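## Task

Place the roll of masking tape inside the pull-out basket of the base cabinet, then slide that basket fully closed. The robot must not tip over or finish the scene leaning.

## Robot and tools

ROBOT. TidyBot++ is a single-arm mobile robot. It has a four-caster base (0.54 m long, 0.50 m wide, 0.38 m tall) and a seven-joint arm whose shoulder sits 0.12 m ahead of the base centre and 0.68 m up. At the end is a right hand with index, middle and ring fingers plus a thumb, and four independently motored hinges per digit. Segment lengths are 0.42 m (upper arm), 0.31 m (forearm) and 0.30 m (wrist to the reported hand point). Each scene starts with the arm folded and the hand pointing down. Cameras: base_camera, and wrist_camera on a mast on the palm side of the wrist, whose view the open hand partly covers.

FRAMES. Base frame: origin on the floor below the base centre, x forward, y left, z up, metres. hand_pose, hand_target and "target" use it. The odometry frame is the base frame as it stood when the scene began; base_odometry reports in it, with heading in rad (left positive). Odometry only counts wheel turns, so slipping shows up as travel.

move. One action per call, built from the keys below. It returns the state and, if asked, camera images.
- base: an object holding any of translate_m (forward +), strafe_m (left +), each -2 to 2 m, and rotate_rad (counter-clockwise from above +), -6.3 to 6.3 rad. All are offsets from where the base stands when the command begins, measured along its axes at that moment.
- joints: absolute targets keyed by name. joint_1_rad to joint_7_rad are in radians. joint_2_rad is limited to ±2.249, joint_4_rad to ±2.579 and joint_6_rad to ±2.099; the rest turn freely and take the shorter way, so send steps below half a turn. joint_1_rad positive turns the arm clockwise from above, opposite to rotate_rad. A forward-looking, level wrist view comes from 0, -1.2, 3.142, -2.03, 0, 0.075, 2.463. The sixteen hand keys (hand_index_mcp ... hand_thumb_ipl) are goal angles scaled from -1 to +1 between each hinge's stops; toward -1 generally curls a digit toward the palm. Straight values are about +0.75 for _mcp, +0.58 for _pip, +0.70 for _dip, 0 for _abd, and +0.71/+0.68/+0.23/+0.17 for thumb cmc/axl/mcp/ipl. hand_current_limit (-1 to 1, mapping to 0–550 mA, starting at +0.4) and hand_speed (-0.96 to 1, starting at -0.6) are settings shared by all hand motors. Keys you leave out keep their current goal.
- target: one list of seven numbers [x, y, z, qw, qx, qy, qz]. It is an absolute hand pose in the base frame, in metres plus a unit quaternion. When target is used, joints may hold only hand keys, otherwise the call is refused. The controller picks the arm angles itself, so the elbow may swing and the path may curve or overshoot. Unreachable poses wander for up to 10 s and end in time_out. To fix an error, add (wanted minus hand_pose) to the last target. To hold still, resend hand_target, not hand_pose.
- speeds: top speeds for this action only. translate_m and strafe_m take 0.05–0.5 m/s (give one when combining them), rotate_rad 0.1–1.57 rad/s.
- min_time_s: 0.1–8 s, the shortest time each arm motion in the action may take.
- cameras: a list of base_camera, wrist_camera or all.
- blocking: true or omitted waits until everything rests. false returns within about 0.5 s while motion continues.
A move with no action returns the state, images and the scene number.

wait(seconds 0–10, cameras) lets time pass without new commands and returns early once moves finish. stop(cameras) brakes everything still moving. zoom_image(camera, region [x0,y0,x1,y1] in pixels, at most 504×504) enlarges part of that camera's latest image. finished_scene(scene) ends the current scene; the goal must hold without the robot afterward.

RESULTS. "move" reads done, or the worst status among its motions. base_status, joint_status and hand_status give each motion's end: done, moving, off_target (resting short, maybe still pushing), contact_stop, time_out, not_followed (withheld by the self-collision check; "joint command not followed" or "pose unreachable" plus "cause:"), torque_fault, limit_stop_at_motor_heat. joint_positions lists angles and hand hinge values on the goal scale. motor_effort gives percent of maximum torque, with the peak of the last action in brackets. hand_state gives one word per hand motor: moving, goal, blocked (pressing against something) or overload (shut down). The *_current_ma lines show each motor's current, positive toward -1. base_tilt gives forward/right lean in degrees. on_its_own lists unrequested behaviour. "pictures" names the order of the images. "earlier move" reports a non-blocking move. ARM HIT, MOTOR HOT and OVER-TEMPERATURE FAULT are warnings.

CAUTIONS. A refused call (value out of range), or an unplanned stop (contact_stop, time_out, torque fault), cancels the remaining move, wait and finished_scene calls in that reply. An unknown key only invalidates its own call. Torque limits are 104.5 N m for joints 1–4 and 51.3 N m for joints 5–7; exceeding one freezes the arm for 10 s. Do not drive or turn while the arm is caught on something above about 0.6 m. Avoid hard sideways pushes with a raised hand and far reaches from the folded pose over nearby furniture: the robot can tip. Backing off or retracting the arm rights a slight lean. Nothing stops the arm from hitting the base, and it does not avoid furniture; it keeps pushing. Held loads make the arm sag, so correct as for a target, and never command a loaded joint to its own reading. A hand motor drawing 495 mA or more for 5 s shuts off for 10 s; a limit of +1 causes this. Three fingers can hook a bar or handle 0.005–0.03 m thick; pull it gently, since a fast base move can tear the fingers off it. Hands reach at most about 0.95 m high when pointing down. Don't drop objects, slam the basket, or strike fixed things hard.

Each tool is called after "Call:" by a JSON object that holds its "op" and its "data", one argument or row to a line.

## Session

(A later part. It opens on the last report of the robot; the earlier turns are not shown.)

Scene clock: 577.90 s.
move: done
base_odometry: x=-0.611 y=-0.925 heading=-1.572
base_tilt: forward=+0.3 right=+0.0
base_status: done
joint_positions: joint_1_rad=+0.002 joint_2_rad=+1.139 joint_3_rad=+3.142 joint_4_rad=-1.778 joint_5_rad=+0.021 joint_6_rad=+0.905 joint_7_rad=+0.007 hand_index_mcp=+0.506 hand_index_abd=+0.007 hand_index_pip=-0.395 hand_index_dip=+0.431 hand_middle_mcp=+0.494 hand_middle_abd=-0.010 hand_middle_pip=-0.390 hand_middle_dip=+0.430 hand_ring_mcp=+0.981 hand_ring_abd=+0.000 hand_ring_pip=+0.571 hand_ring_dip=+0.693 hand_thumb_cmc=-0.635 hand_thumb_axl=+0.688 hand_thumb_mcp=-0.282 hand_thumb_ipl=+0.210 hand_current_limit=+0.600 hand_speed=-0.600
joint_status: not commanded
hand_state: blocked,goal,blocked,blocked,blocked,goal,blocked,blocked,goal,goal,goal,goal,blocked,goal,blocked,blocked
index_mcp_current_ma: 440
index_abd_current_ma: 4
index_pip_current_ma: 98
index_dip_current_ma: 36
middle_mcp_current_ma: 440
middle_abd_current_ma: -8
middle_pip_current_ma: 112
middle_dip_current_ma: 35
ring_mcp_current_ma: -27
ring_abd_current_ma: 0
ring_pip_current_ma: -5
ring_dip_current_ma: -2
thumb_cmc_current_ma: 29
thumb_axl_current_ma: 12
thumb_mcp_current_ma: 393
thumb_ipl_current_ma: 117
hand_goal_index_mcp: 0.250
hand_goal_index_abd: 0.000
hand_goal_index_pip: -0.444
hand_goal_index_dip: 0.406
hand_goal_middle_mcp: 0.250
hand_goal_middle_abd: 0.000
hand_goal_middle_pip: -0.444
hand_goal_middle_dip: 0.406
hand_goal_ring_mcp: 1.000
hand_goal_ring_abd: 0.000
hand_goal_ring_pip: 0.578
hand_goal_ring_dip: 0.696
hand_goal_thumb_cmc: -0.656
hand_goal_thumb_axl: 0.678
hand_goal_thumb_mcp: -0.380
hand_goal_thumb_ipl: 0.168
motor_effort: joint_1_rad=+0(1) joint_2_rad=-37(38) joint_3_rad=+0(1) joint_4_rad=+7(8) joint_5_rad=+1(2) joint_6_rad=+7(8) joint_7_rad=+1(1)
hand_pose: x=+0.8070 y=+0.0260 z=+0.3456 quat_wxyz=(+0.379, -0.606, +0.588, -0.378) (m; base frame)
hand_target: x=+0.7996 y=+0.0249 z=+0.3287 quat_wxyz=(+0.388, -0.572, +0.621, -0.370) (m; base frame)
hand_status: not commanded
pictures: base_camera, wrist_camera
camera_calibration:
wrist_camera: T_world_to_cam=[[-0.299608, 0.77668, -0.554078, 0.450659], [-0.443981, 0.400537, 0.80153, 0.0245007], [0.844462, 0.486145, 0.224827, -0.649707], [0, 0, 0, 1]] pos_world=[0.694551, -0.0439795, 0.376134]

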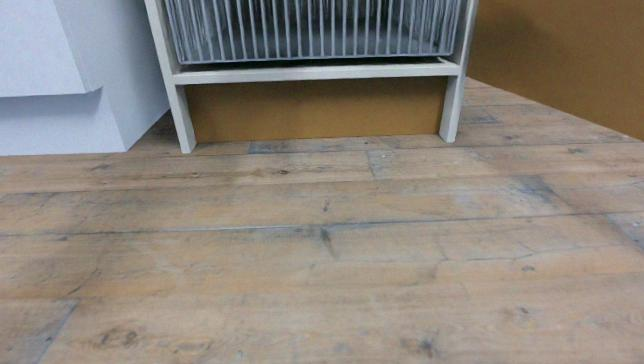

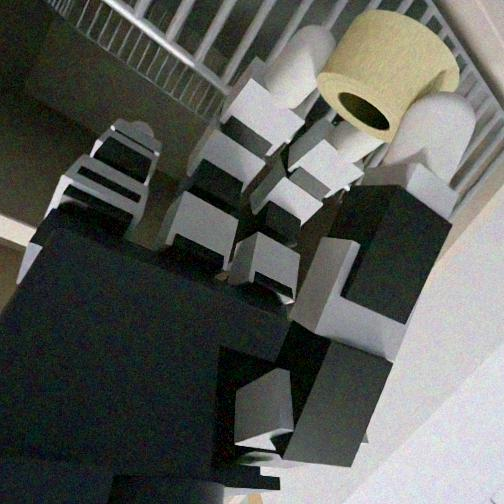

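Call:
{"op": "move", "data": {
  "base": {"translate_m": 0.015},
  "speeds": {"translate_m": 0.1},
  "joints": {"hand_ring_mcp": 0.66, "hand_ring_pip": 0.2, "hand_ring_dip": 0.18},
  "cameras": ["wrist_camera"]
}}

Call:
{"op": "zoom_image", "data": {
  "camera": "wrist_camera",
  "region": [0, 0, 400, 230]
}}

Scene clock: 583.67 s.
move: off_target
base_odometry: x=-0.611 y=-0.940 heading=-1.572
base_tilt: forward=+0.2 right=+0.0
base_status: done
joint_positions: joint_1_rad=+0.002 joint_2_rad=+1.139 joint_3_rad=+3.142 joint_4_rad=-1.767 joint_5_rad=+0.021 joint_6_rad=+0.933 joint_7_rad=+0.007 hand_index_mcp=+0.506 hand_index_abd=+0.007 hand_index_pip=-0.395 hand_index_dip=+0.431 hand_middle_mcp=+0.494 hand_middle_abd=-0.010 hand_middle_pip=-0.390 hand_middle_dip=+0.430 hand_ring_mcp=+0.762 hand_ring_abd=+0.001 hand_ring_pip=+0.271 hand_ring_dip=+0.229 hand_thumb_cmc=-0.635 hand_thumb_axl=+0.688 hand_thumb_mcp=-0.282 hand_thumb_ipl=+0.210 hand_current_limit=+0.600 hand_speed=-0.600
joint_status: hand_ring_mcp off_target (ended at +0.762, target +0.660); hand_ring_pip off_target (ended at +0.271, target +0.200); hand_ring_dip off_target (ended at +0.229, target +0.180)
hand_state: blocked,goal,blocked,blocked,blocked,goal,blocked,blocked,blocked,goal,blocked,blocked,blocked,goal,blocked,blocked
index_mcp_current_ma: 440
index_abd_current_ma: 4
index_pip_current_ma: 98
index_dip_current_ma: 36
middle_mcp_current_ma: 440
middle_abd_current_ma: -8
middle_pip_current_ma: 112
middle_dip_current_ma: 35
ring_mcp_current_ma: 311
ring_abd_current_ma: 0
ring_pip_current_ma: 166
ring_dip_current_ma: 98
thumb_cmc_current_ma: 29
thumb_axl_current_ma: 12
thumb_mcp_current_ma: 393
thumb_ipl_current_ma: 118
hand_goal_index_mcp: 0.250
hand_goal_index_abd: 0.000
hand_goal_index_pip: -0.444
hand_goal_index_dip: 0.406
hand_goal_middle_mcp: 0.250
hand_goal_middle_abd: 0.000
hand_goal_middle_pip: -0.444
hand_goal_middle_dip: 0.406
hand_goal_ring_mcp: 0.660
hand_goal_ring_abd: 0.000
hand_goal_ring_pip: 0.200
hand_goal_ring_dip: 0.180
hand_goal_thumb_cmc: -0.656
hand_goal_thumb_axl: 0.678
hand_goal_thumb_mcp: -0.380
hand_goal_thumb_ipl: 0.168
motor_effort: joint_1_rad=+0(1) joint_2_rad=-33(37) joint_3_rad=+0(1) joint_4_rad=+4(8) joint_5_rad=+0(1) joint_6_rad=+4(8) joint_7_rad=+0(1)
hand_pose: x=+0.8182 y=+0.0261 z=+0.3558 quat_wxyz=(+0.391, -0.598, +0.581, -0.389) (m; base frame)
hand_target: x=+0.7996 y=+0.0249 z=+0.3287 quat_wxyz=(+0.388, -0.572, +0.621, -0.370) (m; base frame)
hand_status: not commanded
pictures: wrist_camera
camera_calibration:
wrist_camera: T_world_to_cam=[[-0.277814, 0.77694, -0.564963, 0.445569], [-0.475038, 0.400065, 0.783765, 0.0530203], [0.83496, 0.486119, 0.257932, -0.665498], [0, 0, 0, 1]] pos_world=[0.704637, -0.0438804, 0.381828]

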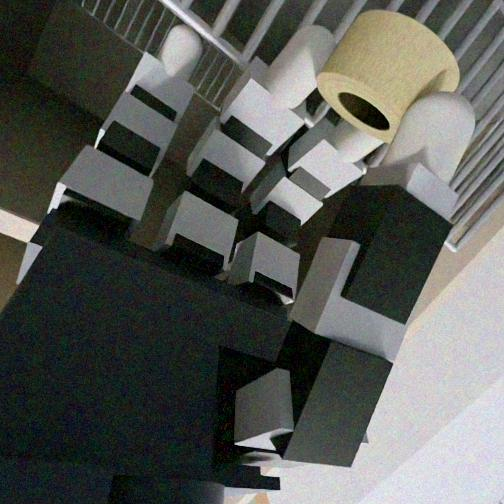

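Scaled by 1.260.

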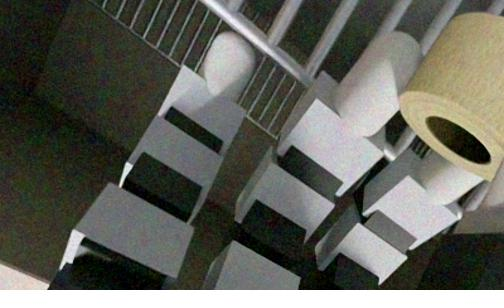

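Call:
{"op": "move", "data": {
  "joints": {"hand_ring_mcp": 0.95, "hand_ring_pip": 0.5, "hand_ring_dip": 0.4}
}}

Call:
{"op": "move", "data": {
  "base": {"translate_m": 0.03},
  "speeds": {"translate_m": 0.1}
}}

Call:
{"op": "move", "data": {
  "joints": {"hand_ring_mcp": 0.66, "hand_ring_pip": 0.2, "hand_ring_dip": 0.1},
  "cameras": ["wrist_camera"]
}}

Call:
{"op": "zoom_image", "data": {
  "camera": "wrist_camera",
  "region": [0, 0, 400, 230]
}}

Scene clock: 591.33 s.
move: off_target
base_odometry: x=-0.611 y=-0.940 heading=-1.572
base_tilt: forward=+0.3 right=+0.1
base_status: not commanded
joint_positions: joint_1_rad=+0.002 joint_2_rad=+1.145 joint_3_rad=+3.142 joint_4_rad=-1.778 joint_5_rad=+0.021 joint_6_rad=+0.933 joint_7_rad=+0.006 hand_index_mcp=+0.506 hand_index_abd=+0.007 hand_index_pip=-0.395 hand_index_dip=+0.431 hand_middle_mcp=+0.494 hand_middle_abd=-0.010 hand_middle_pip=-0.390 hand_middle_dip=+0.430 hand_ring_mcp=+0.928 hand_ring_abd=+0.001 hand_ring_pip=+0.493 hand_ring_dip=+0.397 hand_thumb_cmc=-0.635 hand_thumb_axl=+0.688 hand_thumb_mcp=-0.282 hand_thumb_ipl=+0.210 hand_current_limit=+0.600 hand_speed=-0.600
joint_status: hand_ring_mcp off_target (ended at +0.928, target +0.950); the others done
hand_state: blocked,goal,blocked,blocked,blocked,goal,blocked,blocked,blocked,goal,goal,goal,blocked,goal,blocked,blocked
index_mcp_current_ma: 440
index_abd_current_ma: 4
index_pip_current_ma: 98
index_dip_current_ma: 36
middle_mcp_current_ma: 440
middle_abd_current_ma: -8
middle_pip_current_ma: 112
middle_dip_current_ma: 35
ring_mcp_current_ma: -32
ring_abd_current_ma: 0
ring_pip_current_ma: -5
ring_dip_current_ma: -2
thumb_cmc_current_ma: 29
thumb_axl_current_ma: 12
thumb_mcp_current_ma: 393
thumb_ipl_current_ma: 118
hand_goal_index_mcp: 0.250
hand_goal_index_abd: 0.000
hand_goal_index_pip: -0.444
hand_goal_index_dip: 0.406
hand_goal_middle_mcp: 0.250
hand_goal_middle_abd: 0.000
hand_goal_middle_pip: -0.444
hand_goal_middle_dip: 0.406
hand_goal_ring_mcp: 0.950
hand_goal_ring_abd: 0.000
hand_goal_ring_pip: 0.500
hand_goal_ring_dip: 0.400
hand_goal_thumb_cmc: -0.656
hand_goal_thumb_axl: 0.678
hand_goal_thumb_mcp: -0.380
hand_goal_thumb_ipl: 0.168
motor_effort: joint_1_rad=-1(1) joint_2_rad=-37(38) joint_3_rad=+0(1) joint_4_rad=+7(7) joint_5_rad=+0(1) joint_6_rad=+7(8) joint_7_rad=+0(1)
hand_pose: x=+0.8105 y=+0.0262 z=+0.3483 quat_wxyz=(+0.386, -0.601, +0.585, -0.384) (m; base frame)
hand_target: x=+0.7996 y=+0.0249 z=+0.3287 quat_wxyz=(+0.388, -0.572, +0.621, -0.370) (m; base frame)
hand_status: not commanded
pictures: none

Scene clock: 592.23 s.
move: done
base_odometry: x=-0.611 y=-0.971 heading=-1.573
base_tilt: forward=+0.3 right=+0.1
base_status: done
joint_positions: joint_1_rad=+0.002 joint_2_rad=+1.145 joint_3_rad=+3.142 joint_4_rad=-1.780 joint_5_rad=+0.021 joint_6_rad=+0.933 joint_7_rad=+0.006 hand_index_mcp=+0.506 hand_index_abd=+0.007 hand_index_pip=-0.395 hand_index_dip=+0.431 hand_middle_mcp=+0.494 hand_middle_abd=-0.010 hand_middle_pip=-0.390 hand_middle_dip=+0.430 hand_ring_mcp=+0.929 hand_ring_abd=+0.001 hand_ring_pip=+0.493 hand_ring_dip=+0.397 hand_thumb_cmc=-0.635 hand_thumb_axl=+0.688 hand_thumb_mcp=-0.282 hand_thumb_ipl=+0.210 hand_current_limit=+0.600 hand_speed=-0.600
joint_status: not commanded
hand_state: blocked,goal,blocked,blocked,blocked,goal,blocked,blocked,blocked,goal,goal,goal,blocked,goal,blocked,blocked
index_mcp_current_ma: 440
index_abd_current_ma: 4
index_pip_current_ma: 98
index_dip_current_ma: 36
middle_mcp_current_ma: 440
middle_abd_current_ma: -8
middle_pip_current_ma: 112
middle_dip_current_ma: 35
ring_mcp_current_ma: -31
ring_abd_current_ma: 0
ring_pip_current_ma: -5
ring_dip_current_ma: -2
thumb_cmc_current_ma: 29
thumb_axl_current_ma: 12
thumb_mcp_current_ma: 393
thumb_ipl_current_ma: 118
hand_goal_index_mcp: 0.250
hand_goal_index_abd: 0.000
hand_goal_index_pip: -0.444
hand_goal_index_dip: 0.406
hand_goal_middle_mcp: 0.250
hand_goal_middle_abd: 0.000
hand_goal_middle_pip: -0.444
hand_goal_middle_dip: 0.406
hand_goal_ring_mcp: 0.950
hand_goal_ring_abd: 0.000
hand_goal_ring_pip: 0.500
hand_goal_ring_dip: 0.400
hand_goal_thumb_cmc: -0.656
hand_goal_thumb_axl: 0.678
hand_goal_thumb_mcp: -0.380
hand_goal_thumb_ipl: 0.168
motor_effort: joint_1_rad=+0(1) joint_2_rad=-37(37) joint_3_rad=+0(1) joint_4_rad=+6(8) joint_5_rad=+0(1) joint_6_rad=+7(8) joint_7_rad=+1(1)
hand_pose: x=+0.8100 y=+0.0262 z=+0.3479 quat_wxyz=(+0.386, -0.602, +0.585, -0.384) (m; base frame)
hand_target: x=+0.7996 y=+0.0249 z=+0.3287 quat_wxyz=(+0.388, -0.572, +0.621, -0.370) (m; base frame)
hand_status: not commanded
pictures: none

Scene clock: 592.87 s.
move: off_target
base_odometry: x=-0.611 y=-0.971 heading=-1.573
base_tilt: forward=+0.2 right=+0.0
base_status: not commanded
joint_positions: joint_1_rad=+0.002 joint_2_rad=+1.145 joint_3_rad=+3.142 joint_4_rad=-1.779 joint_5_rad=+0.021 joint_6_rad=+0.934 joint_7_rad=+0.006 hand_index_mcp=+0.506 hand_index_abd=+0.007 hand_index_pip=-0.395 hand_index_dip=+0.431 hand_middle_mcp=+0.494 hand_middle_abd=-0.010 hand_middle_pip=-0.390 hand_middle_dip=+0.430 hand_ring_mcp=+0.703 hand_ring_abd=+0.001 hand_ring_pip=+0.243 hand_ring_dip=+0.145 hand_thumb_cmc=-0.635 hand_thumb_axl=+0.688 hand_thumb_mcp=-0.282 hand_thumb_ipl=+0.210 hand_current_limit=+0.600 hand_speed=-0.600
joint_status: hand_ring_mcp off_target (ended at +0.703, target +0.660); hand_ring_pip off_target (ended at +0.243, target +0.200); hand_ring_dip off_target (ended at +0.145, target +0.100)
hand_state: blocked,goal,blocked,blocked,blocked,goal,blocked,blocked,blocked,goal,blocked,blocked,blocked,goal,blocked,blocked
index_mcp_current_ma: 440
index_abd_current_ma: 4
index_pip_current_ma: 98
index_dip_current_ma: 36
middle_mcp_current_ma: 440
middle_abd_current_ma: -8
middle_pip_current_ma: 112
middle_dip_current_ma: 35
ring_mcp_current_ma: 87
ring_abd_current_ma: 0
ring_pip_current_ma: 81
ring_dip_current_ma: 87
thumb_cmc_current_ma: 29
thumb_axl_current_ma: 12
thumb_mcp_current_ma: 393
thumb_ipl_current_ma: 118
hand_goal_index_mcp: 0.250
hand_goal_index_abd: 0.000
hand_goal_index_pip: -0.444
hand_goal_index_dip: 0.406
hand_goal_middle_mcp: 0.250
hand_goal_middle_abd: 0.000
hand_goal_middle_pip: -0.444
hand_goal_middle_dip: 0.406
hand_goal_ring_mcp: 0.660
hand_goal_ring_abd: 0.000
hand_goal_ring_pip: 0.200
hand_goal_ring_dip: 0.100
hand_goal_thumb_cmc: -0.656
hand_goal_thumb_axl: 0.678
hand_goal_thumb_mcp: -0.380
hand_goal_thumb_ipl: 0.168
motor_effort: joint_1_rad=+0(1) joint_2_rad=-37(37) joint_3_rad=+0(1) joint_4_rad=+5(7) joint_5_rad=+0(1) joint_6_rad=+7(8) joint_7_rad=+1(1)
hand_pose: x=+0.8103 y=+0.0262 z=+0.3481 quat_wxyz=(+0.386, -0.601, +0.585, -0.384) (m; base frame)
hand_target: x=+0.7996 y=+0.0249 z=+0.3287 quat_wxyz=(+0.388, -0.572, +0.621, -0.370) (m; base frame)
hand_status: not commanded
pictures: wrist_camera
camera_calibration:
wrist_camera: T_world_to_cam=[[-0.287208, 0.777888, -0.558929, 0.444457], [-0.460954, 0.399261, 0.792535, 0.0407115], [0.839662, 0.485263, 0.2439, -0.655943], [0, 0, 0, 1]] pos_world=[0.697188, -0.0436876, 0.376139]

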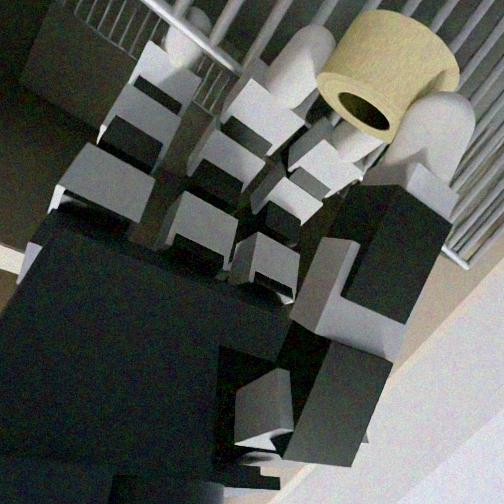

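Scaled by 1.260.

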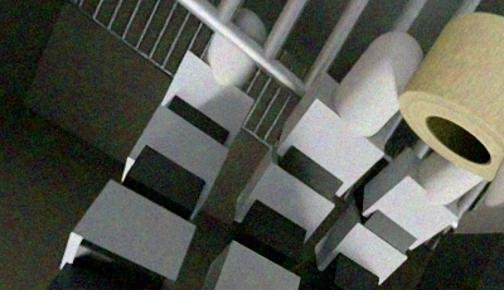

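Call:
{"op": "move", "data": {
  "joints": {"hand_ring_mcp": 0.6, "hand_ring_pip": 0.05, "hand_ring_dip": -0.2}
}}

Call:
{"op": "move", "data": {
  "base": {"translate_m": -0.1},
  "speeds": {"translate_m": 0.08},
  "cameras": ["wrist_camera", "base_camera"]
}}

Scene clock: 595.93 s.
move: off_target
base_odometry: x=-0.611 y=-0.971 heading=-1.573
base_tilt: forward=+0.3 right=+0.0
base_status: not commanded
joint_positions: joint_1_rad=+0.002 joint_2_rad=+1.145 joint_3_rad=+3.142 joint_4_rad=-1.775 joint_5_rad=+0.021 joint_6_rad=+0.934 joint_7_rad=+0.006 hand_index_mcp=+0.506 hand_index_abd=+0.007 hand_index_pip=-0.395 hand_index_dip=+0.431 hand_middle_mcp=+0.494 hand_middle_abd=-0.010 hand_middle_pip=-0.390 hand_middle_dip=+0.430 hand_ring_mcp=+0.701 hand_ring_abd=+0.001 hand_ring_pip=+0.238 hand_ring_dip=+0.087 hand_thumb_cmc=-0.635 hand_thumb_axl=+0.688 hand_thumb_mcp=-0.282 hand_thumb_ipl=+0.210 hand_current_limit=+0.600 hand_speed=-0.600
joint_status: hand_ring_mcp off_target (ended at +0.701, target +0.600); hand_ring_pip off_target (ended at +0.238, target +0.050); hand_ring_dip off_target (ended at +0.087, target -0.200)
hand_state: blocked,goal,blocked,blocked,blocked,goal,blocked,blocked,blocked,goal,blocked,blocked,blocked,goal,blocked,blocked
index_mcp_current_ma: 440
index_abd_current_ma: 4
index_pip_current_ma: 98
index_dip_current_ma: 36
middle_mcp_current_ma: 440
middle_abd_current_ma: -8
middle_pip_current_ma: 112
middle_dip_current_ma: 35
ring_mcp_current_ma: 308
ring_abd_current_ma: 0
ring_pip_current_ma: 440
ring_dip_current_ma: 440
thumb_cmc_current_ma: 29
thumb_axl_current_ma: 12
thumb_mcp_current_ma: 393
thumb_ipl_current_ma: 118
hand_goal_index_mcp: 0.250
hand_goal_index_abd: 0.000
hand_goal_index_pip: -0.444
hand_goal_index_dip: 0.406
hand_goal_middle_mcp: 0.250
hand_goal_middle_abd: 0.000
hand_goal_middle_pip: -0.444
hand_goal_middle_dip: 0.406
hand_goal_ring_mcp: 0.600
hand_goal_ring_abd: 0.000
hand_goal_ring_pip: 0.050
hand_goal_ring_dip: -0.200
hand_goal_thumb_cmc: -0.656
hand_goal_thumb_axl: 0.678
hand_goal_thumb_mcp: -0.380
hand_goal_thumb_ipl: 0.168
motor_effort: joint_1_rad=+0(1) joint_2_rad=-37(38) joint_3_rad=+1(2) joint_4_rad=+3(4) joint_5_rad=+0(1) joint_6_rad=+6(6) joint_7_rad=+1(1)
hand_pose: x=+0.8123 y=+0.0262 z=+0.3493 quat_wxyz=(+0.387, -0.601, +0.584, -0.385) (m; base frame)
hand_target: x=+0.7996 y=+0.0249 z=+0.3287 quat_wxyz=(+0.388, -0.572, +0.621, -0.370) (m; base frame)
hand_status: not commanded
pictures: none

Scene clock: 597.73 s.
move: done
base_odometry: x=-0.611 y=-0.871 heading=-1.573
base_tilt: forward=+0.2 right=+0.0
base_status: done
joint_positions: joint_1_rad=+0.002 joint_2_rad=+1.145 joint_3_rad=+3.142 joint_4_rad=-1.770 joint_5_rad=+0.021 joint_6_rad=+0.935 joint_7_rad=+0.006 hand_index_mcp=+0.474 hand_index_abd=+0.009 hand_index_pip=-0.395 hand_index_dip=+0.431 hand_middle_mcp=+0.468 hand_middle_abd=-0.011 hand_middle_pip=-0.390 hand_middle_dip=+0.430 hand_ring_mcp=+0.661 hand_ring_abd=-0.011 hand_ring_pip=+0.108 hand_ring_dip=-0.169 hand_thumb_cmc=-0.637 hand_thumb_axl=+0.687 hand_thumb_mcp=-0.257 hand_thumb_ipl=+0.214 hand_current_limit=+0.600 hand_speed=-0.600
joint_status: not commanded
hand_state: blocked,goal,blocked,blocked,blocked,goal,blocked,blocked,blocked,goal,blocked,blocked,goal,goal,blocked,blocked
index_mcp_current_ma: 440
index_abd_current_ma: 7
index_pip_current_ma: 95
index_dip_current_ma: 36
middle_mcp_current_ma: 440
middle_abd_current_ma: -8
middle_pip_current_ma: 112
middle_dip_current_ma: 35
ring_mcp_current_ma: 147
ring_abd_current_ma: -9
ring_pip_current_ma: 123
ring_dip_current_ma: 50
thumb_cmc_current_ma: 25
thumb_axl_current_ma: 11
thumb_mcp_current_ma: 440
thumb_ipl_current_ma: 136
hand_goal_index_mcp: 0.250
hand_goal_index_abd: 0.000
hand_goal_index_pip: -0.444
hand_goal_index_dip: 0.406
hand_goal_middle_mcp: 0.250
hand_goal_middle_abd: 0.000
hand_goal_middle_pip: -0.444
hand_goal_middle_dip: 0.406
hand_goal_ring_mcp: 0.600
hand_goal_ring_abd: 0.000
hand_goal_ring_pip: 0.050
hand_goal_ring_dip: -0.200
hand_goal_thumb_cmc: -0.656
hand_goal_thumb_axl: 0.678
hand_goal_thumb_mcp: -0.380
hand_goal_thumb_ipl: 0.168
on_its_own: hand_index_mcp moved -0.032 toward your old target +0.250; hand_middle_mcp moved -0.026 toward your old target +0.250; hand_ring_mcp moved -0.040 toward your old target +0.600; hand_ring_pip moved -0.130 toward your old target +0.050; hand_ring_dip moved -0.256 toward your old target -0.200
motor_effort: joint_1_rad=-1(3) joint_2_rad=-34(38) joint_3_rad=-1(2) joint_4_rad=+4(6) joint_5_rad=+1(2) joint_6_rad=+5(6) joint_7_rad=+0(1)
hand_pose: x=+0.8153 y=+0.0261 z=+0.3514 quat_wxyz=(+0.389, -0.599, +0.583, -0.387) (m; base frame)
hand_target: x=+0.7996 y=+0.0249 z=+0.3287 quat_wxyz=(+0.388, -0.572, +0.621, -0.370) (m; base frame)
hand_status: not commanded
pictures: base_camera, wrist_camera
camera_calibration:
wrist_camera: T_world_to_cam=[[-0.280955, 0.777895, -0.562088, 0.443802], [-0.469492, 0.399411, 0.787431, 0.0491573], [0.837043, 0.485129, 0.253, -0.661839], [0, 0, 0, 1]] pos_world=[0.701755, -0.0437883, 0.378193]

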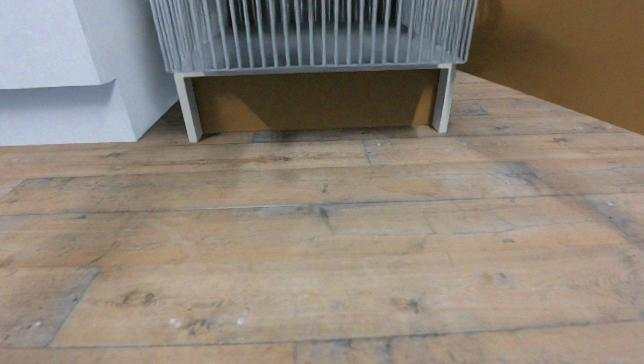

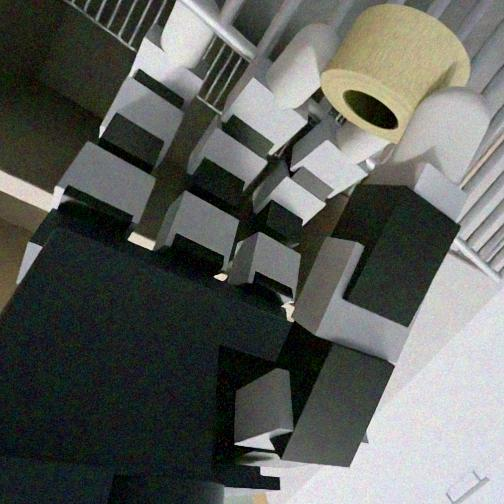

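Call:
{"op": "move", "data": {
  "base": {"translate_m": -0.13},
  "speeds": {"translate_m": 0.06},
  "cameras": ["wrist_camera", "base_camera"]
}}

Scene clock: 602.73 s.
move: done
base_odometry: x=-0.611 y=-0.741 heading=-1.573
base_tilt: forward=+0.2 right=+0.0
base_status: done
joint_positions: joint_1_rad=+0.002 joint_2_rad=+1.145 joint_3_rad=+3.143 joint_4_rad=-1.772 joint_5_rad=+0.021 joint_6_rad=+0.935 joint_7_rad=+0.006 hand_index_mcp=+0.462 hand_index_abd=+0.009 hand_index_pip=-0.395 hand_index_dip=+0.431 hand_middle_mcp=+0.457 hand_middle_abd=-0.011 hand_middle_pip=-0.390 hand_middle_dip=+0.430 hand_ring_mcp=+0.660 hand_ring_abd=-0.011 hand_ring_pip=+0.100 hand_ring_dip=-0.171 hand_thumb_cmc=-0.637 hand_thumb_axl=+0.687 hand_thumb_mcp=-0.248 hand_thumb_ipl=+0.215 hand_current_limit=+0.600 hand_speed=-0.600
joint_status: not commanded
hand_state: blocked,goal,blocked,blocked,blocked,goal,blocked,blocked,blocked,goal,blocked,blocked,goal,goal,blocked,blocked
index_mcp_current_ma: 440
index_abd_current_ma: 7
index_pip_current_ma: 95
index_dip_current_ma: 36
middle_mcp_current_ma: 440
middle_abd_current_ma: -9
middle_pip_current_ma: 112
middle_dip_current_ma: 35
ring_mcp_current_ma: 143
ring_abd_current_ma: -9
ring_pip_current_ma: 101
ring_dip_current_ma: 45
thumb_cmc_current_ma: 25
thumb_axl_current_ma: 11
thumb_mcp_current_ma: 440
thumb_ipl_current_ma: 139
hand_goal_index_mcp: 0.250
hand_goal_index_abd: 0.000
hand_goal_index_pip: -0.444
hand_goal_index_dip: 0.406
hand_goal_middle_mcp: 0.250
hand_goal_middle_abd: 0.000
hand_goal_middle_pip: -0.444
hand_goal_middle_dip: 0.406
hand_goal_ring_mcp: 0.600
hand_goal_ring_abd: 0.000
hand_goal_ring_pip: 0.050
hand_goal_ring_dip: -0.200
hand_goal_thumb_cmc: -0.656
hand_goal_thumb_axl: 0.678
hand_goal_thumb_mcp: -0.380
hand_goal_thumb_ipl: 0.168
motor_effort: joint_1_rad=-1(3) joint_2_rad=-34(36) joint_3_rad=+0(2) joint_4_rad=+5(6) joint_5_rad=+1(3) joint_6_rad=+5(6) joint_7_rad=+0(1)
hand_pose: x=+0.8145 y=+0.0256 z=+0.3509 quat_wxyz=(+0.388, -0.600, +0.583, -0.387) (m; base frame)
hand_target: x=+0.7996 y=+0.0249 z=+0.3287 quat_wxyz=(+0.388, -0.572, +0.621, -0.370) (m; base frame)
hand_status: not commanded
pictures: base_camera, wrist_camera
camera_calibration:
wrist_camera: T_world_to_cam=[[-0.28152, 0.777621, -0.562185, 0.444216], [-0.468047, 0.400173, 0.787904, 0.0480668], [0.837662, 0.48494, 0.251307, -0.660656], [0, 0, 0, 1]] pos_world=[0.700959, -0.0442883, 0.377886]

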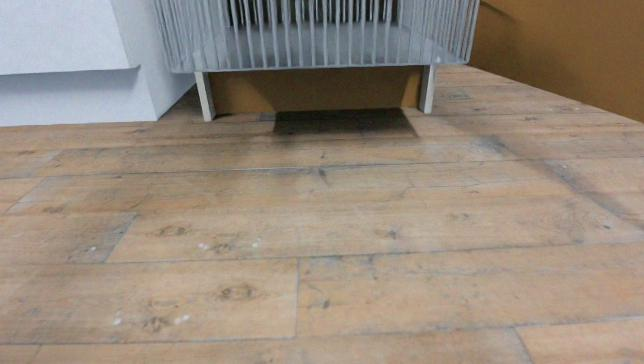

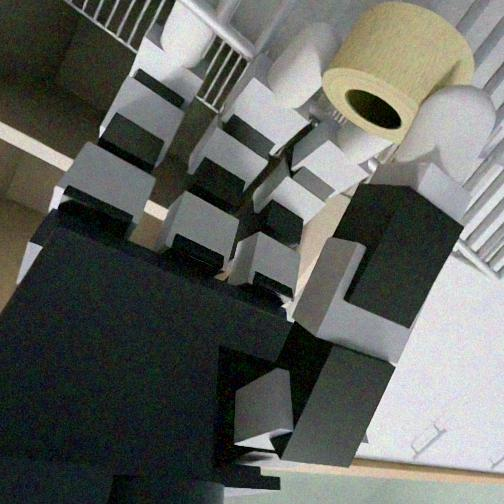

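Call:
{"op": "move", "data": {
  "base": {"translate_m": -0.04},
  "speeds": {"translate_m": 0.05}
}}

Call:
{"op": "move", "data": {
  "joints": {"hand_ring_mcp": 1.0, "hand_ring_pip": 0.577, "hand_ring_dip": 0.696},
  "cameras": ["wrist_camera", "base_camera"]
}}

Call:
{"op": "zoom_image", "data": {
  "camera": "wrist_camera",
  "region": [120, 0, 504, 250]
}}

Scene clock: 629.23 s.
move: done
base_odometry: x=-0.611 y=-0.701 heading=-1.573
base_tilt: forward=+0.3 right=+0.0
base_status: done
joint_positions: joint_1_rad=+0.002 joint_2_rad=+1.145 joint_3_rad=+3.143 joint_4_rad=-1.772 joint_5_rad=+0.021 joint_6_rad=+0.936 joint_7_rad=+0.006 hand_index_mcp=+0.456 hand_index_abd=+0.009 hand_index_pip=-0.395 hand_index_dip=+0.431 hand_middle_mcp=+0.452 hand_middle_abd=-0.011 hand_middle_pip=-0.390 hand_middle_dip=+0.430 hand_ring_mcp=+0.658 hand_ring_abd=-0.010 hand_ring_pip=+0.098 hand_ring_dip=-0.172 hand_thumb_cmc=-0.637 hand_thumb_axl=+0.687 hand_thumb_mcp=-0.243 hand_thumb_ipl=+0.215 hand_current_limit=+0.600 hand_speed=-0.600
joint_status: not commanded
hand_state: blocked,goal,blocked,blocked,blocked,goal,blocked,blocked,blocked,goal,blocked,blocked,goal,goal,blocked,blocked
index_mcp_current_ma: 440
index_abd_current_ma: 7
index_pip_current_ma: 96
index_dip_current_ma: 36
middle_mcp_current_ma: 440
middle_abd_current_ma: -9
middle_pip_current_ma: 112
middle_dip_current_ma: 35
ring_mcp_current_ma: 135
ring_abd_current_ma: -8
ring_pip_current_ma: 94
ring_dip_current_ma: 43
thumb_cmc_current_ma: 25
thumb_axl_current_ma: 11
thumb_mcp_current_ma: 440
thumb_ipl_current_ma: 140
hand_goal_index_mcp: 0.250
hand_goal_index_abd: 0.000
hand_goal_index_pip: -0.444
hand_goal_index_dip: 0.406
hand_goal_middle_mcp: 0.250
hand_goal_middle_abd: 0.000
hand_goal_middle_pip: -0.444
hand_goal_middle_dip: 0.406
hand_goal_ring_mcp: 0.600
hand_goal_ring_abd: 0.000
hand_goal_ring_pip: 0.050
hand_goal_ring_dip: -0.200
hand_goal_thumb_cmc: -0.656
hand_goal_thumb_axl: 0.678
hand_goal_thumb_mcp: -0.380
hand_goal_thumb_ipl: 0.168
motor_effort: joint_1_rad=-1(3) joint_2_rad=-35(37) joint_3_rad=-1(2) joint_4_rad=+5(6) joint_5_rad=+1(2) joint_6_rad=+5(7) joint_7_rad=+1(1)
hand_pose: x=+0.8145 y=+0.0256 z=+0.3509 quat_wxyz=(+0.389, -0.600, +0.583, -0.387) (m; base frame)
hand_target: x=+0.7996 y=+0.0249 z=+0.3287 quat_wxyz=(+0.388, -0.572, +0.621, -0.370) (m; base frame)
hand_status: not commanded
pictures: none

Scene clock: 630.33 s.
move: off_target
base_odometry: x=-0.611 y=-0.701 heading=-1.573
base_tilt: forward=+0.2 right=+0.0
base_status: not commanded
joint_positions: joint_1_rad=+0.002 joint_2_rad=+1.145 joint_3_rad=+3.143 joint_4_rad=-1.777 joint_5_rad=+0.021 joint_6_rad=+0.936 joint_7_rad=+0.005 hand_index_mcp=+0.456 hand_index_abd=+0.009 hand_index_pip=-0.395 hand_index_dip=+0.431 hand_middle_mcp=+0.452 hand_middle_abd=-0.011 hand_middle_pip=-0.390 hand_middle_dip=+0.430 hand_ring_mcp=+0.979 hand_ring_abd=-0.003 hand_ring_pip=+0.571 hand_ring_dip=+0.692 hand_thumb_cmc=-0.637 hand_thumb_axl=+0.687 hand_thumb_mcp=-0.243 hand_thumb_ipl=+0.215 hand_current_limit=+0.600 hand_speed=-0.600
joint_status: hand_ring_mcp off_target (ended at +0.979, target +1.000); the others done
hand_state: blocked,goal,blocked,blocked,blocked,goal,blocked,blocked,blocked,goal,goal,goal,goal,goal,blocked,blocked
index_mcp_current_ma: 440
index_abd_current_ma: 7
index_pip_current_ma: 96
index_dip_current_ma: 36
middle_mcp_current_ma: 440
middle_abd_current_ma: -9
middle_pip_current_ma: 112
middle_dip_current_ma: 35
ring_mcp_current_ma: -30
ring_abd_current_ma: -1
ring_pip_current_ma: -6
ring_dip_current_ma: -2
thumb_cmc_current_ma: 25
thumb_axl_current_ma: 11
thumb_mcp_current_ma: 440
thumb_ipl_current_ma: 140
hand_goal_index_mcp: 0.250
hand_goal_index_abd: 0.000
hand_goal_index_pip: -0.444
hand_goal_index_dip: 0.406
hand_goal_middle_mcp: 0.250
hand_goal_middle_abd: 0.000
hand_goal_middle_pip: -0.444
hand_goal_middle_dip: 0.406
hand_goal_ring_mcp: 1.000
hand_goal_ring_abd: 0.000
hand_goal_ring_pip: 0.578
hand_goal_ring_dip: 0.696
hand_goal_thumb_cmc: -0.656
hand_goal_thumb_axl: 0.678
hand_goal_thumb_mcp: -0.380
hand_goal_thumb_ipl: 0.168
motor_effort: joint_1_rad=+0(1) joint_2_rad=-37(38) joint_3_rad=+0(1) joint_4_rad=+7(8) joint_5_rad=+1(1) joint_6_rad=+7(8) joint_7_rad=+1(2)
hand_pose: x=+0.8116 y=+0.0256 z=+0.3489 quat_wxyz=(+0.387, -0.600, +0.584, -0.385) (m; base frame)
hand_target: x=+0.7996 y=+0.0249 z=+0.3287 quat_wxyz=(+0.388, -0.572, +0.621, -0.370) (m; base frame)
hand_status: not commanded
pictures: base_camera, wrist_camera
camera_calibration:
wrist_camera: T_world_to_cam=[[-0.28432, 0.778191, -0.559982, 0.443733], [-0.463632, 0.399646, 0.790777, 0.0437095], [0.839171, 0.484459, 0.247167, -0.657611], [0, 0, 0, 1]] pos_world=[0.698275, -0.0441924, 0.376458]

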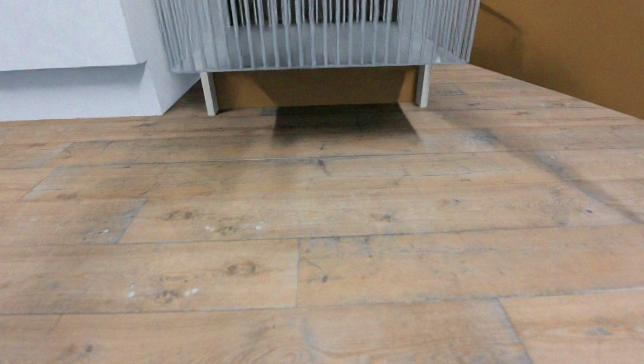

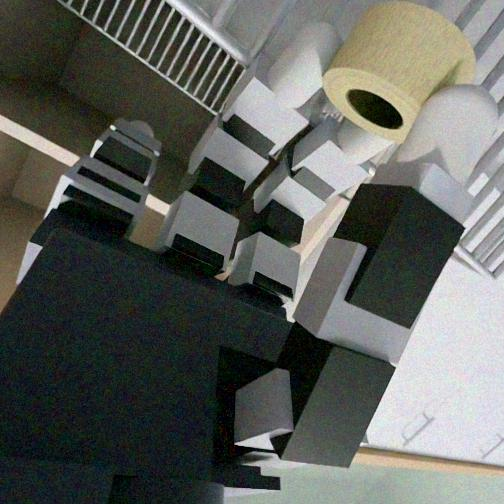

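Scaled by 1.312.

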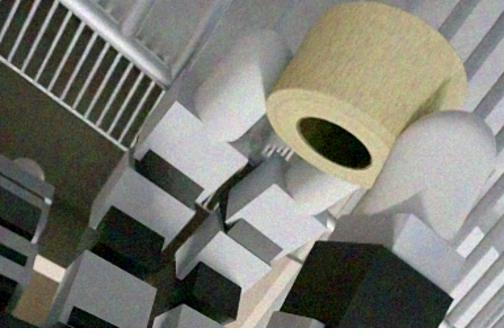

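Call:
{"op": "move", "data": {
  "joints": {"joint_2_rad":0.6,"joint_4_rad":-1.4,"joint_6_rad":-0.5},
  "min_time_s": 2.5
}}

Call:
{"op": "move", "data": {
  "joints": {"hand_ring_mcp":0.5,"hand_ring_pip":-0.444,"hand_ring_dip":0.41},
  "cameras": ["base_camera","wrist_camera"]
}}

Scene clock: 646.20 s.
move: done
base_odometry: x=-0.611 y=-0.701 heading=-1.573
base_tilt: forward=+0.2 right=+0.0
base_status: not commanded
joint_positions: joint_1_rad=+0.002 joint_2_rad=+0.619 joint_3_rad=+3.143 joint_4_rad=-1.422 joint_5_rad=+0.021 joint_6_rad=-0.436 joint_7_rad=+0.004 hand_index_mcp=+0.456 hand_index_abd=+0.010 hand_index_pip=-0.395 hand_index_dip=+0.431 hand_middle_mcp=+0.452 hand_middle_abd=-0.011 hand_middle_pip=-0.390 hand_middle_dip=+0.430 hand_ring_mcp=+0.981 hand_ring_abd=-0.003 hand_ring_pip=+0.572 hand_ring_dip=+0.692 hand_thumb_cmc=-0.637 hand_thumb_axl=+0.687 hand_thumb_mcp=-0.243 hand_thumb_ipl=+0.215 hand_current_limit=+0.600 hand_speed=-0.600
joint_status: all done
hand_state: blocked,goal,blocked,blocked,blocked,goal,blocked,blocked,goal,goal,goal,goal,goal,goal,blocked,blocked
index_mcp_current_ma: 440
index_abd_current_ma: 7
index_pip_current_ma: 98
index_dip_current_ma: 36
middle_mcp_current_ma: 440
middle_abd_current_ma: -9
middle_pip_current_ma: 112
middle_dip_current_ma: 35
ring_mcp_current_ma: -26
ring_abd_current_ma: -1
ring_pip_current_ma: -5
ring_dip_current_ma: -2
thumb_cmc_current_ma: 25
thumb_axl_current_ma: 11
thumb_mcp_current_ma: 440
thumb_ipl_current_ma: 140
hand_goal_index_mcp: 0.250
hand_goal_index_abd: 0.000
hand_goal_index_pip: -0.444
hand_goal_index_dip: 0.406
hand_goal_middle_mcp: 0.250
hand_goal_middle_abd: 0.000
hand_goal_middle_pip: -0.444
hand_goal_middle_dip: 0.406
hand_goal_ring_mcp: 1.000
hand_goal_ring_abd: 0.000
hand_goal_ring_pip: 0.578
hand_goal_ring_dip: 0.696
hand_goal_thumb_cmc: -0.656
hand_goal_thumb_axl: 0.678
hand_goal_thumb_mcp: -0.380
hand_goal_thumb_ipl: 0.168
motor_effort: joint_1_rad=+0(1) joint_2_rad=-34(39) joint_3_rad=+1(1) joint_4_rad=+14(15) joint_5_rad=+1(2) joint_6_rad=+5(9) joint_7_rad=+0(1)
hand_pose: x=+0.7624 y=+0.0173 z=+0.5923 quat_wxyz=(+0.225, -0.674, +0.662, -0.237) (m; base frame)
hand_target: x=+0.7562 y=+0.0332 z=+0.6073 quat_wxyz=(+0.234, -0.646, +0.696, -0.211) (m; base frame)
hand_status: not commanded
pictures: none

Scene clock: 647.37 s.
move: done
base_odometry: x=-0.611 y=-0.701 heading=-1.573
base_tilt: forward=+0.3 right=+0.1
base_status: not commanded
joint_positions: joint_1_rad=+0.002 joint_2_rad=+0.619 joint_3_rad=+3.143 joint_4_rad=-1.422 joint_5_rad=+0.021 joint_6_rad=-0.437 joint_7_rad=+0.004 hand_index_mcp=+0.456 hand_index_abd=+0.010 hand_index_pip=-0.395 hand_index_dip=+0.431 hand_middle_mcp=+0.452 hand_middle_abd=-0.011 hand_middle_pip=-0.390 hand_middle_dip=+0.430 hand_ring_mcp=+0.499 hand_ring_abd=-0.003 hand_ring_pip=-0.438 hand_ring_dip=+0.413 hand_thumb_cmc=-0.637 hand_thumb_axl=+0.687 hand_thumb_mcp=-0.243 hand_thumb_ipl=+0.215 hand_current_limit=+0.600 hand_speed=-0.600
joint_status: all done
hand_state: blocked,goal,blocked,blocked,blocked,goal,blocked,blocked,goal,goal,goal,goal,goal,goal,blocked,blocked
index_mcp_current_ma: 440
index_abd_current_ma: 7
index_pip_current_ma: 98
index_dip_current_ma: 36
middle_mcp_current_ma: 440
middle_abd_current_ma: -9
middle_pip_current_ma: 112
middle_dip_current_ma: 35
ring_mcp_current_ma: 0
ring_abd_current_ma: -1
ring_pip_current_ma: 4
ring_dip_current_ma: 2
thumb_cmc_current_ma: 25
thumb_axl_current_ma: 11
thumb_mcp_current_ma: 440
thumb_ipl_current_ma: 140
hand_goal_index_mcp: 0.250
hand_goal_index_abd: 0.000
hand_goal_index_pip: -0.444
hand_goal_index_dip: 0.406
hand_goal_middle_mcp: 0.250
hand_goal_middle_abd: 0.000
hand_goal_middle_pip: -0.444
hand_goal_middle_dip: 0.406
hand_goal_ring_mcp: 0.500
hand_goal_ring_abd: 0.000
hand_goal_ring_pip: -0.444
hand_goal_ring_dip: 0.410
hand_goal_thumb_cmc: -0.656
hand_goal_thumb_axl: 0.678
hand_goal_thumb_mcp: -0.380
hand_goal_thumb_ipl: 0.168
motor_effort: joint_1_rad=+0(1) joint_2_rad=-34(34) joint_3_rad=+1(1) joint_4_rad=+14(14) joint_5_rad=+1(1) joint_6_rad=+4(5) joint_7_rad=+0(1)
hand_pose: x=+0.7619 y=+0.0173 z=+0.5921 quat_wxyz=(+0.224, -0.674, +0.663, -0.237) (m; base frame)
hand_target: x=+0.7562 y=+0.0332 z=+0.6073 quat_wxyz=(+0.234, -0.646, +0.696, -0.211) (m; base frame)
hand_status: not commanded
pictures: base_camera, wrist_camera
camera_calibration:
wrist_camera: T_world_to_cam=[[-0.504884, 0.776203, -0.377626, 0.63233], [-0.0304896, 0.42117, 0.906469, -0.567182], [0.862648, 0.469176, -0.188976, -0.431344], [0, 0, 0, 1]] pos_world=[0.674059, -0.04956, 0.671403]

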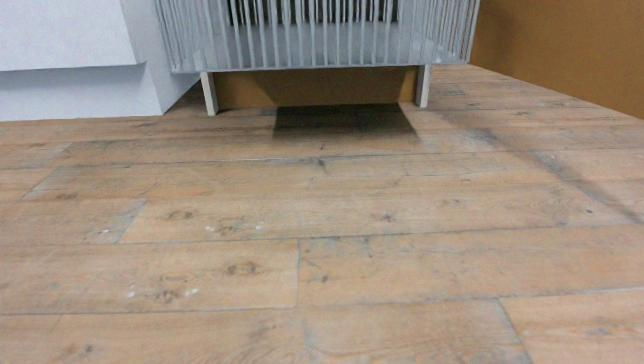

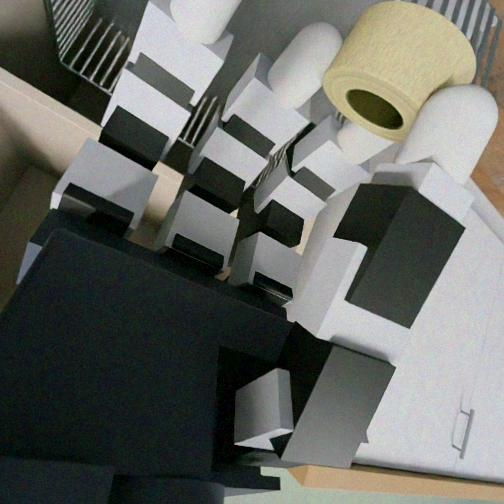

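Call:
{"op": "move", "data": {
  "joints": {"joint_2_rad":0.95,"joint_4_rad":-1.15,"joint_6_rad":-0.58},
  "min_time_s": 1.5
}}

Call:
{"op": "move", "data": {
  "base": {"translate_m":0.17},
  "speeds": {"translate_m":0.15},
  "cameras": ["base_camera","wrist_camera"]
}}

Scene clock: 658.83 s.
move: done
base_odometry: x=-0.611 y=-0.701 heading=-1.573
base_tilt: forward=+0.2 right=+0.0
base_status: not commanded
joint_positions: joint_1_rad=+0.002 joint_2_rad=+0.910 joint_3_rad=+3.143 joint_4_rad=-1.174 joint_5_rad=+0.021 joint_6_rad=-0.519 joint_7_rad=+0.004 hand_index_mcp=+0.456 hand_index_abd=+0.010 hand_index_pip=-0.395 hand_index_dip=+0.431 hand_middle_mcp=+0.452 hand_middle_abd=-0.011 hand_middle_pip=-0.390 hand_middle_dip=+0.430 hand_ring_mcp=+0.499 hand_ring_abd=-0.003 hand_ring_pip=-0.438 hand_ring_dip=+0.413 hand_thumb_cmc=-0.637 hand_thumb_axl=+0.687 hand_thumb_mcp=-0.243 hand_thumb_ipl=+0.215 hand_current_limit=+0.600 hand_speed=-0.600
joint_status: all done
hand_state: blocked,goal,blocked,blocked,blocked,goal,blocked,blocked,goal,goal,goal,goal,goal,goal,blocked,blocked
index_mcp_current_ma: 440
index_abd_current_ma: 7
index_pip_current_ma: 98
index_dip_current_ma: 36
middle_mcp_current_ma: 440
middle_abd_current_ma: -9
middle_pip_current_ma: 112
middle_dip_current_ma: 35
ring_mcp_current_ma: 0
ring_abd_current_ma: -1
ring_pip_current_ma: 4
ring_dip_current_ma: 2
thumb_cmc_current_ma: 25
thumb_axl_current_ma: 11
thumb_mcp_current_ma: 440
thumb_ipl_current_ma: 140
hand_goal_index_mcp: 0.250
hand_goal_index_abd: 0.000
hand_goal_index_pip: -0.444
hand_goal_index_dip: 0.406
hand_goal_middle_mcp: 0.250
hand_goal_middle_abd: 0.000
hand_goal_middle_pip: -0.444
hand_goal_middle_dip: 0.406
hand_goal_ring_mcp: 0.500
hand_goal_ring_abd: 0.000
hand_goal_ring_pip: -0.444
hand_goal_ring_dip: 0.410
hand_goal_thumb_cmc: -0.656
hand_goal_thumb_axl: 0.678
hand_goal_thumb_mcp: -0.380
hand_goal_thumb_ipl: 0.168
motor_effort: joint_1_rad=-1(1) joint_2_rad=-40(42) joint_3_rad=+1(2) joint_4_rad=+14(15) joint_5_rad=+1(2) joint_6_rad=+4(5) joint_7_rad=+0(1)
hand_pose: x=+0.8067 y=+0.0168 z=+0.4829 quat_wxyz=(+0.182, -0.687, +0.676, -0.195) (m; base frame)
hand_target: x=+0.7925 y=+0.0336 z=+0.4613 quat_wxyz=(+0.171, -0.662, +0.713, -0.152) (m; base frame)
hand_status: not commanded
pictures: none

Scene clock: 660.67 s.
move: done
base_odometry: x=-0.611 y=-0.871 heading=-1.573
base_tilt: forward=+0.3 right=+0.0
base_status: done
joint_positions: joint_1_rad=+0.002 joint_2_rad=+0.910 joint_3_rad=+3.143 joint_4_rad=-1.170 joint_5_rad=+0.021 joint_6_rad=-0.523 joint_7_rad=+0.004 hand_index_mcp=+0.456 hand_index_abd=+0.010 hand_index_pip=-0.394 hand_index_dip=+0.431 hand_middle_mcp=+0.452 hand_middle_abd=-0.011 hand_middle_pip=-0.390 hand_middle_dip=+0.430 hand_ring_mcp=+0.499 hand_ring_abd=-0.003 hand_ring_pip=-0.438 hand_ring_dip=+0.413 hand_thumb_cmc=-0.637 hand_thumb_axl=+0.687 hand_thumb_mcp=-0.243 hand_thumb_ipl=+0.215 hand_current_limit=+0.600 hand_speed=-0.600
joint_status: not commanded
hand_state: blocked,goal,blocked,blocked,blocked,goal,blocked,blocked,goal,goal,goal,goal,goal,goal,blocked,blocked
index_mcp_current_ma: 440
index_abd_current_ma: 7
index_pip_current_ma: 98
index_dip_current_ma: 36
middle_mcp_current_ma: 440
middle_abd_current_ma: -9
middle_pip_current_ma: 112
middle_dip_current_ma: 35
ring_mcp_current_ma: 0
ring_abd_current_ma: -1
ring_pip_current_ma: 4
ring_dip_current_ma: 2
thumb_cmc_current_ma: 25
thumb_axl_current_ma: 11
thumb_mcp_current_ma: 440
thumb_ipl_current_ma: 140
hand_goal_index_mcp: 0.250
hand_goal_index_abd: 0.000
hand_goal_index_pip: -0.444
hand_goal_index_dip: 0.406
hand_goal_middle_mcp: 0.250
hand_goal_middle_abd: 0.000
hand_goal_middle_pip: -0.444
hand_goal_middle_dip: 0.406
hand_goal_ring_mcp: 0.500
hand_goal_ring_abd: 0.000
hand_goal_ring_pip: -0.444
hand_goal_ring_dip: 0.410
hand_goal_thumb_cmc: -0.656
hand_goal_thumb_axl: 0.678
hand_goal_thumb_mcp: -0.380
hand_goal_thumb_ipl: 0.168
motor_effort: joint_1_rad=-1(1) joint_2_rad=-39(41) joint_3_rad=+0(2) joint_4_rad=+13(14) joint_5_rad=+2(2) joint_6_rad=+3(4) joint_7_rad=+0(1)
hand_pose: x=+0.8070 y=+0.0168 z=+0.4839 quat_wxyz=(+0.182, -0.688, +0.676, -0.194) (m; base frame)
hand_target: x=+0.7925 y=+0.0336 z=+0.4613 quat_wxyz=(+0.171, -0.662, +0.713, -0.152) (m; base frame)
hand_status: not commanded
pictures: base_camera, wrist_camera
camera_calibration:
wrist_camera: T_world_to_cam=[[-0.547107, 0.776674, -0.312173, 0.61707], [0.0837675, 0.421867, 0.90278, -0.558], [0.832861, 0.467767, -0.295866, -0.414719], [0, 0, 0, 1]] pos_world=[0.729749, -0.0498683, 0.573682]

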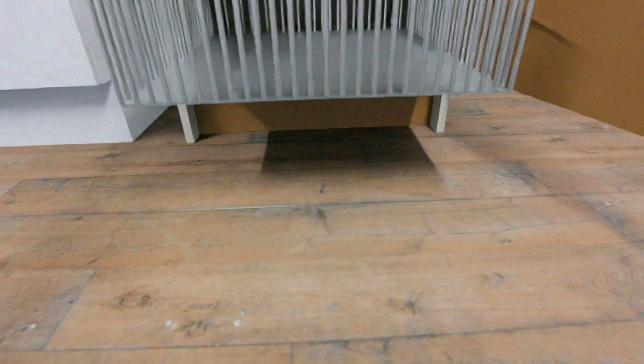

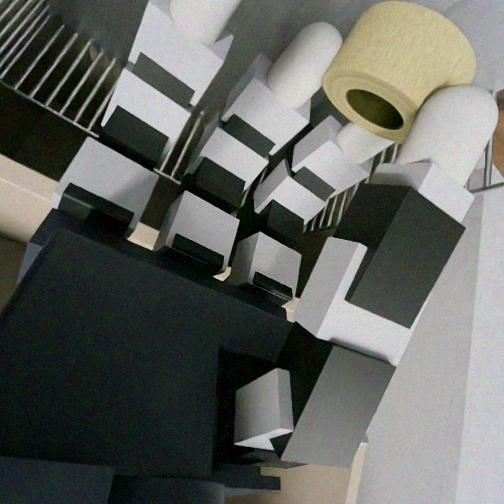

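Call:
{"op": "move", "data": {
  "joints": {"joint_2_rad":1.2,"joint_4_rad":-1.06,"joint_6_rad":-0.42},
  "min_time_s": 2
}}

Call:
{"op": "move", "data": {
  "base": {"translate_m":0.05},
  "speeds": {"translate_m":0.1},
  "cameras": ["base_camera","wrist_camera"]
}}

Scene clock: 666.47 s.
move: done
base_odometry: x=-0.611 y=-0.871 heading=-1.573
base_tilt: forward=+0.3 right=+0.0
base_status: not commanded
joint_positions: joint_1_rad=+0.002 joint_2_rad=+1.154 joint_3_rad=+3.143 joint_4_rad=-1.083 joint_5_rad=+0.021 joint_6_rad=-0.476 joint_7_rad=+0.004 hand_index_mcp=+0.456 hand_index_abd=+0.010 hand_index_pip=-0.394 hand_index_dip=+0.431 hand_middle_mcp=+0.452 hand_middle_abd=-0.011 hand_middle_pip=-0.390 hand_middle_dip=+0.430 hand_ring_mcp=+0.499 hand_ring_abd=-0.003 hand_ring_pip=-0.438 hand_ring_dip=+0.413 hand_thumb_cmc=-0.637 hand_thumb_axl=+0.687 hand_thumb_mcp=-0.243 hand_thumb_ipl=+0.215 hand_current_limit=+0.600 hand_speed=-0.600
joint_status: all done
hand_state: blocked,goal,blocked,blocked,blocked,goal,blocked,blocked,goal,goal,goal,goal,goal,goal,blocked,blocked
index_mcp_current_ma: 440
index_abd_current_ma: 7
index_pip_current_ma: 98
index_dip_current_ma: 36
middle_mcp_current_ma: 440
middle_abd_current_ma: -9
middle_pip_current_ma: 112
middle_dip_current_ma: 35
ring_mcp_current_ma: 0
ring_abd_current_ma: -1
ring_pip_current_ma: 4
ring_dip_current_ma: 2
thumb_cmc_current_ma: 25
thumb_axl_current_ma: 11
thumb_mcp_current_ma: 440
thumb_ipl_current_ma: 140
hand_goal_index_mcp: 0.250
hand_goal_index_abd: 0.000
hand_goal_index_pip: -0.444
hand_goal_index_dip: 0.406
hand_goal_middle_mcp: 0.250
hand_goal_middle_abd: 0.000
hand_goal_middle_pip: -0.444
hand_goal_middle_dip: 0.406
hand_goal_ring_mcp: 0.500
hand_goal_ring_abd: 0.000
hand_goal_ring_pip: -0.444
hand_goal_ring_dip: 0.410
hand_goal_thumb_cmc: -0.656
hand_goal_thumb_axl: 0.678
hand_goal_thumb_mcp: -0.380
hand_goal_thumb_ipl: 0.168
motor_effort: joint_1_rad=+0(1) joint_2_rad=-42(44) joint_3_rad=+1(1) joint_4_rad=+12(14) joint_5_rad=+0(2) joint_6_rad=+3(4) joint_7_rad=+1(1)
hand_pose: x=+0.7984 y=+0.0170 z=+0.3479 quat_wxyz=(+0.145, -0.697, +0.684, -0.156) (m; base frame)
hand_target: x=+0.8137 y=+0.0328 z=+0.3277 quat_wxyz=(+0.171, -0.662, +0.714, -0.153) (m; base frame)
hand_status: not commanded
pictures: none

Scene clock: 667.57 s.
move: done
base_odometry: x=-0.612 y=-0.921 heading=-1.573
base_tilt: forward=+0.3 right=+0.0
base_status: done
joint_positions: joint_1_rad=+0.002 joint_2_rad=+1.154 joint_3_rad=+3.143 joint_4_rad=-1.079 joint_5_rad=+0.021 joint_6_rad=-0.472 joint_7_rad=+0.004 hand_index_mcp=+0.456 hand_index_abd=+0.010 hand_index_pip=-0.394 hand_index_dip=+0.431 hand_middle_mcp=+0.452 hand_middle_abd=-0.011 hand_middle_pip=-0.390 hand_middle_dip=+0.430 hand_ring_mcp=+0.499 hand_ring_abd=-0.003 hand_ring_pip=-0.438 hand_ring_dip=+0.413 hand_thumb_cmc=-0.637 hand_thumb_axl=+0.687 hand_thumb_mcp=-0.243 hand_thumb_ipl=+0.215 hand_current_limit=+0.600 hand_speed=-0.600
joint_status: not commanded
hand_state: blocked,goal,blocked,blocked,blocked,goal,blocked,blocked,goal,goal,goal,goal,goal,goal,blocked,blocked
index_mcp_current_ma: 440
index_abd_current_ma: 7
index_pip_current_ma: 99
index_dip_current_ma: 36
middle_mcp_current_ma: 440
middle_abd_current_ma: -9
middle_pip_current_ma: 112
middle_dip_current_ma: 35
ring_mcp_current_ma: 0
ring_abd_current_ma: -1
ring_pip_current_ma: 4
ring_dip_current_ma: 2
thumb_cmc_current_ma: 25
thumb_axl_current_ma: 11
thumb_mcp_current_ma: 440
thumb_ipl_current_ma: 140
hand_goal_index_mcp: 0.250
hand_goal_index_abd: 0.000
hand_goal_index_pip: -0.444
hand_goal_index_dip: 0.406
hand_goal_middle_mcp: 0.250
hand_goal_middle_abd: 0.000
hand_goal_middle_pip: -0.444
hand_goal_middle_dip: 0.406
hand_goal_ring_mcp: 0.500
hand_goal_ring_abd: 0.000
hand_goal_ring_pip: -0.444
hand_goal_ring_dip: 0.410
hand_goal_thumb_cmc: -0.656
hand_goal_thumb_axl: 0.678
hand_goal_thumb_mcp: -0.380
hand_goal_thumb_ipl: 0.168
motor_effort: joint_1_rad=+0(2) joint_2_rad=-42(43) joint_3_rad=+0(1) joint_4_rad=+11(13) joint_5_rad=+1(2) joint_6_rad=+3(3) joint_7_rad=+0(1)
hand_pose: x=+0.8016 y=+0.0170 z=+0.3492 quat_wxyz=(+0.147, -0.697, +0.684, -0.159) (m; base frame)
hand_target: x=+0.8137 y=+0.0328 z=+0.3277 quat_wxyz=(+0.171, -0.662, +0.714, -0.153) (m; base frame)
hand_status: not commanded
pictures: base_camera, wrist_camera
camera_calibration:
wrist_camera: T_world_to_cam=[[-0.576952, 0.776237, -0.254132, 0.57554], [0.175079, 0.421441, 0.889795, -0.504733], [0.797793, 0.468876, -0.379054, -0.393023], [0, 0, 0, 1]] pos_world=[0.733978, -0.0497615, 0.446396]

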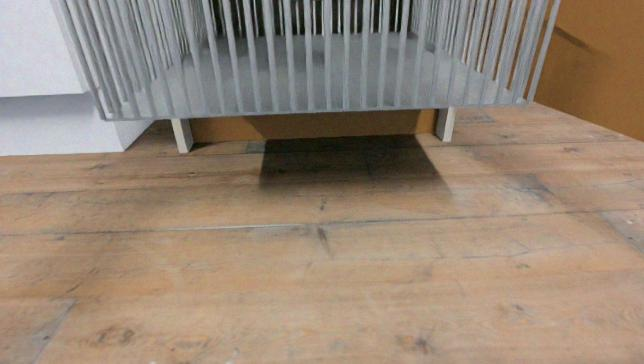

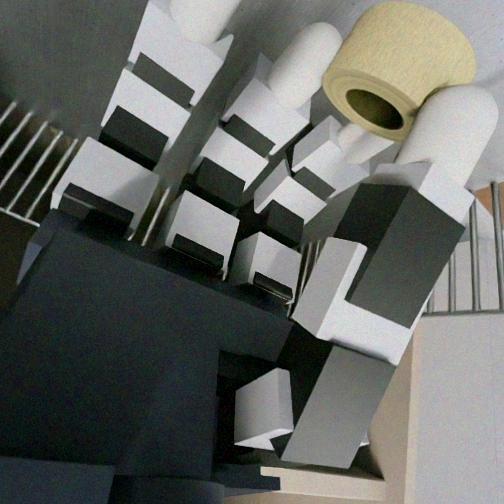

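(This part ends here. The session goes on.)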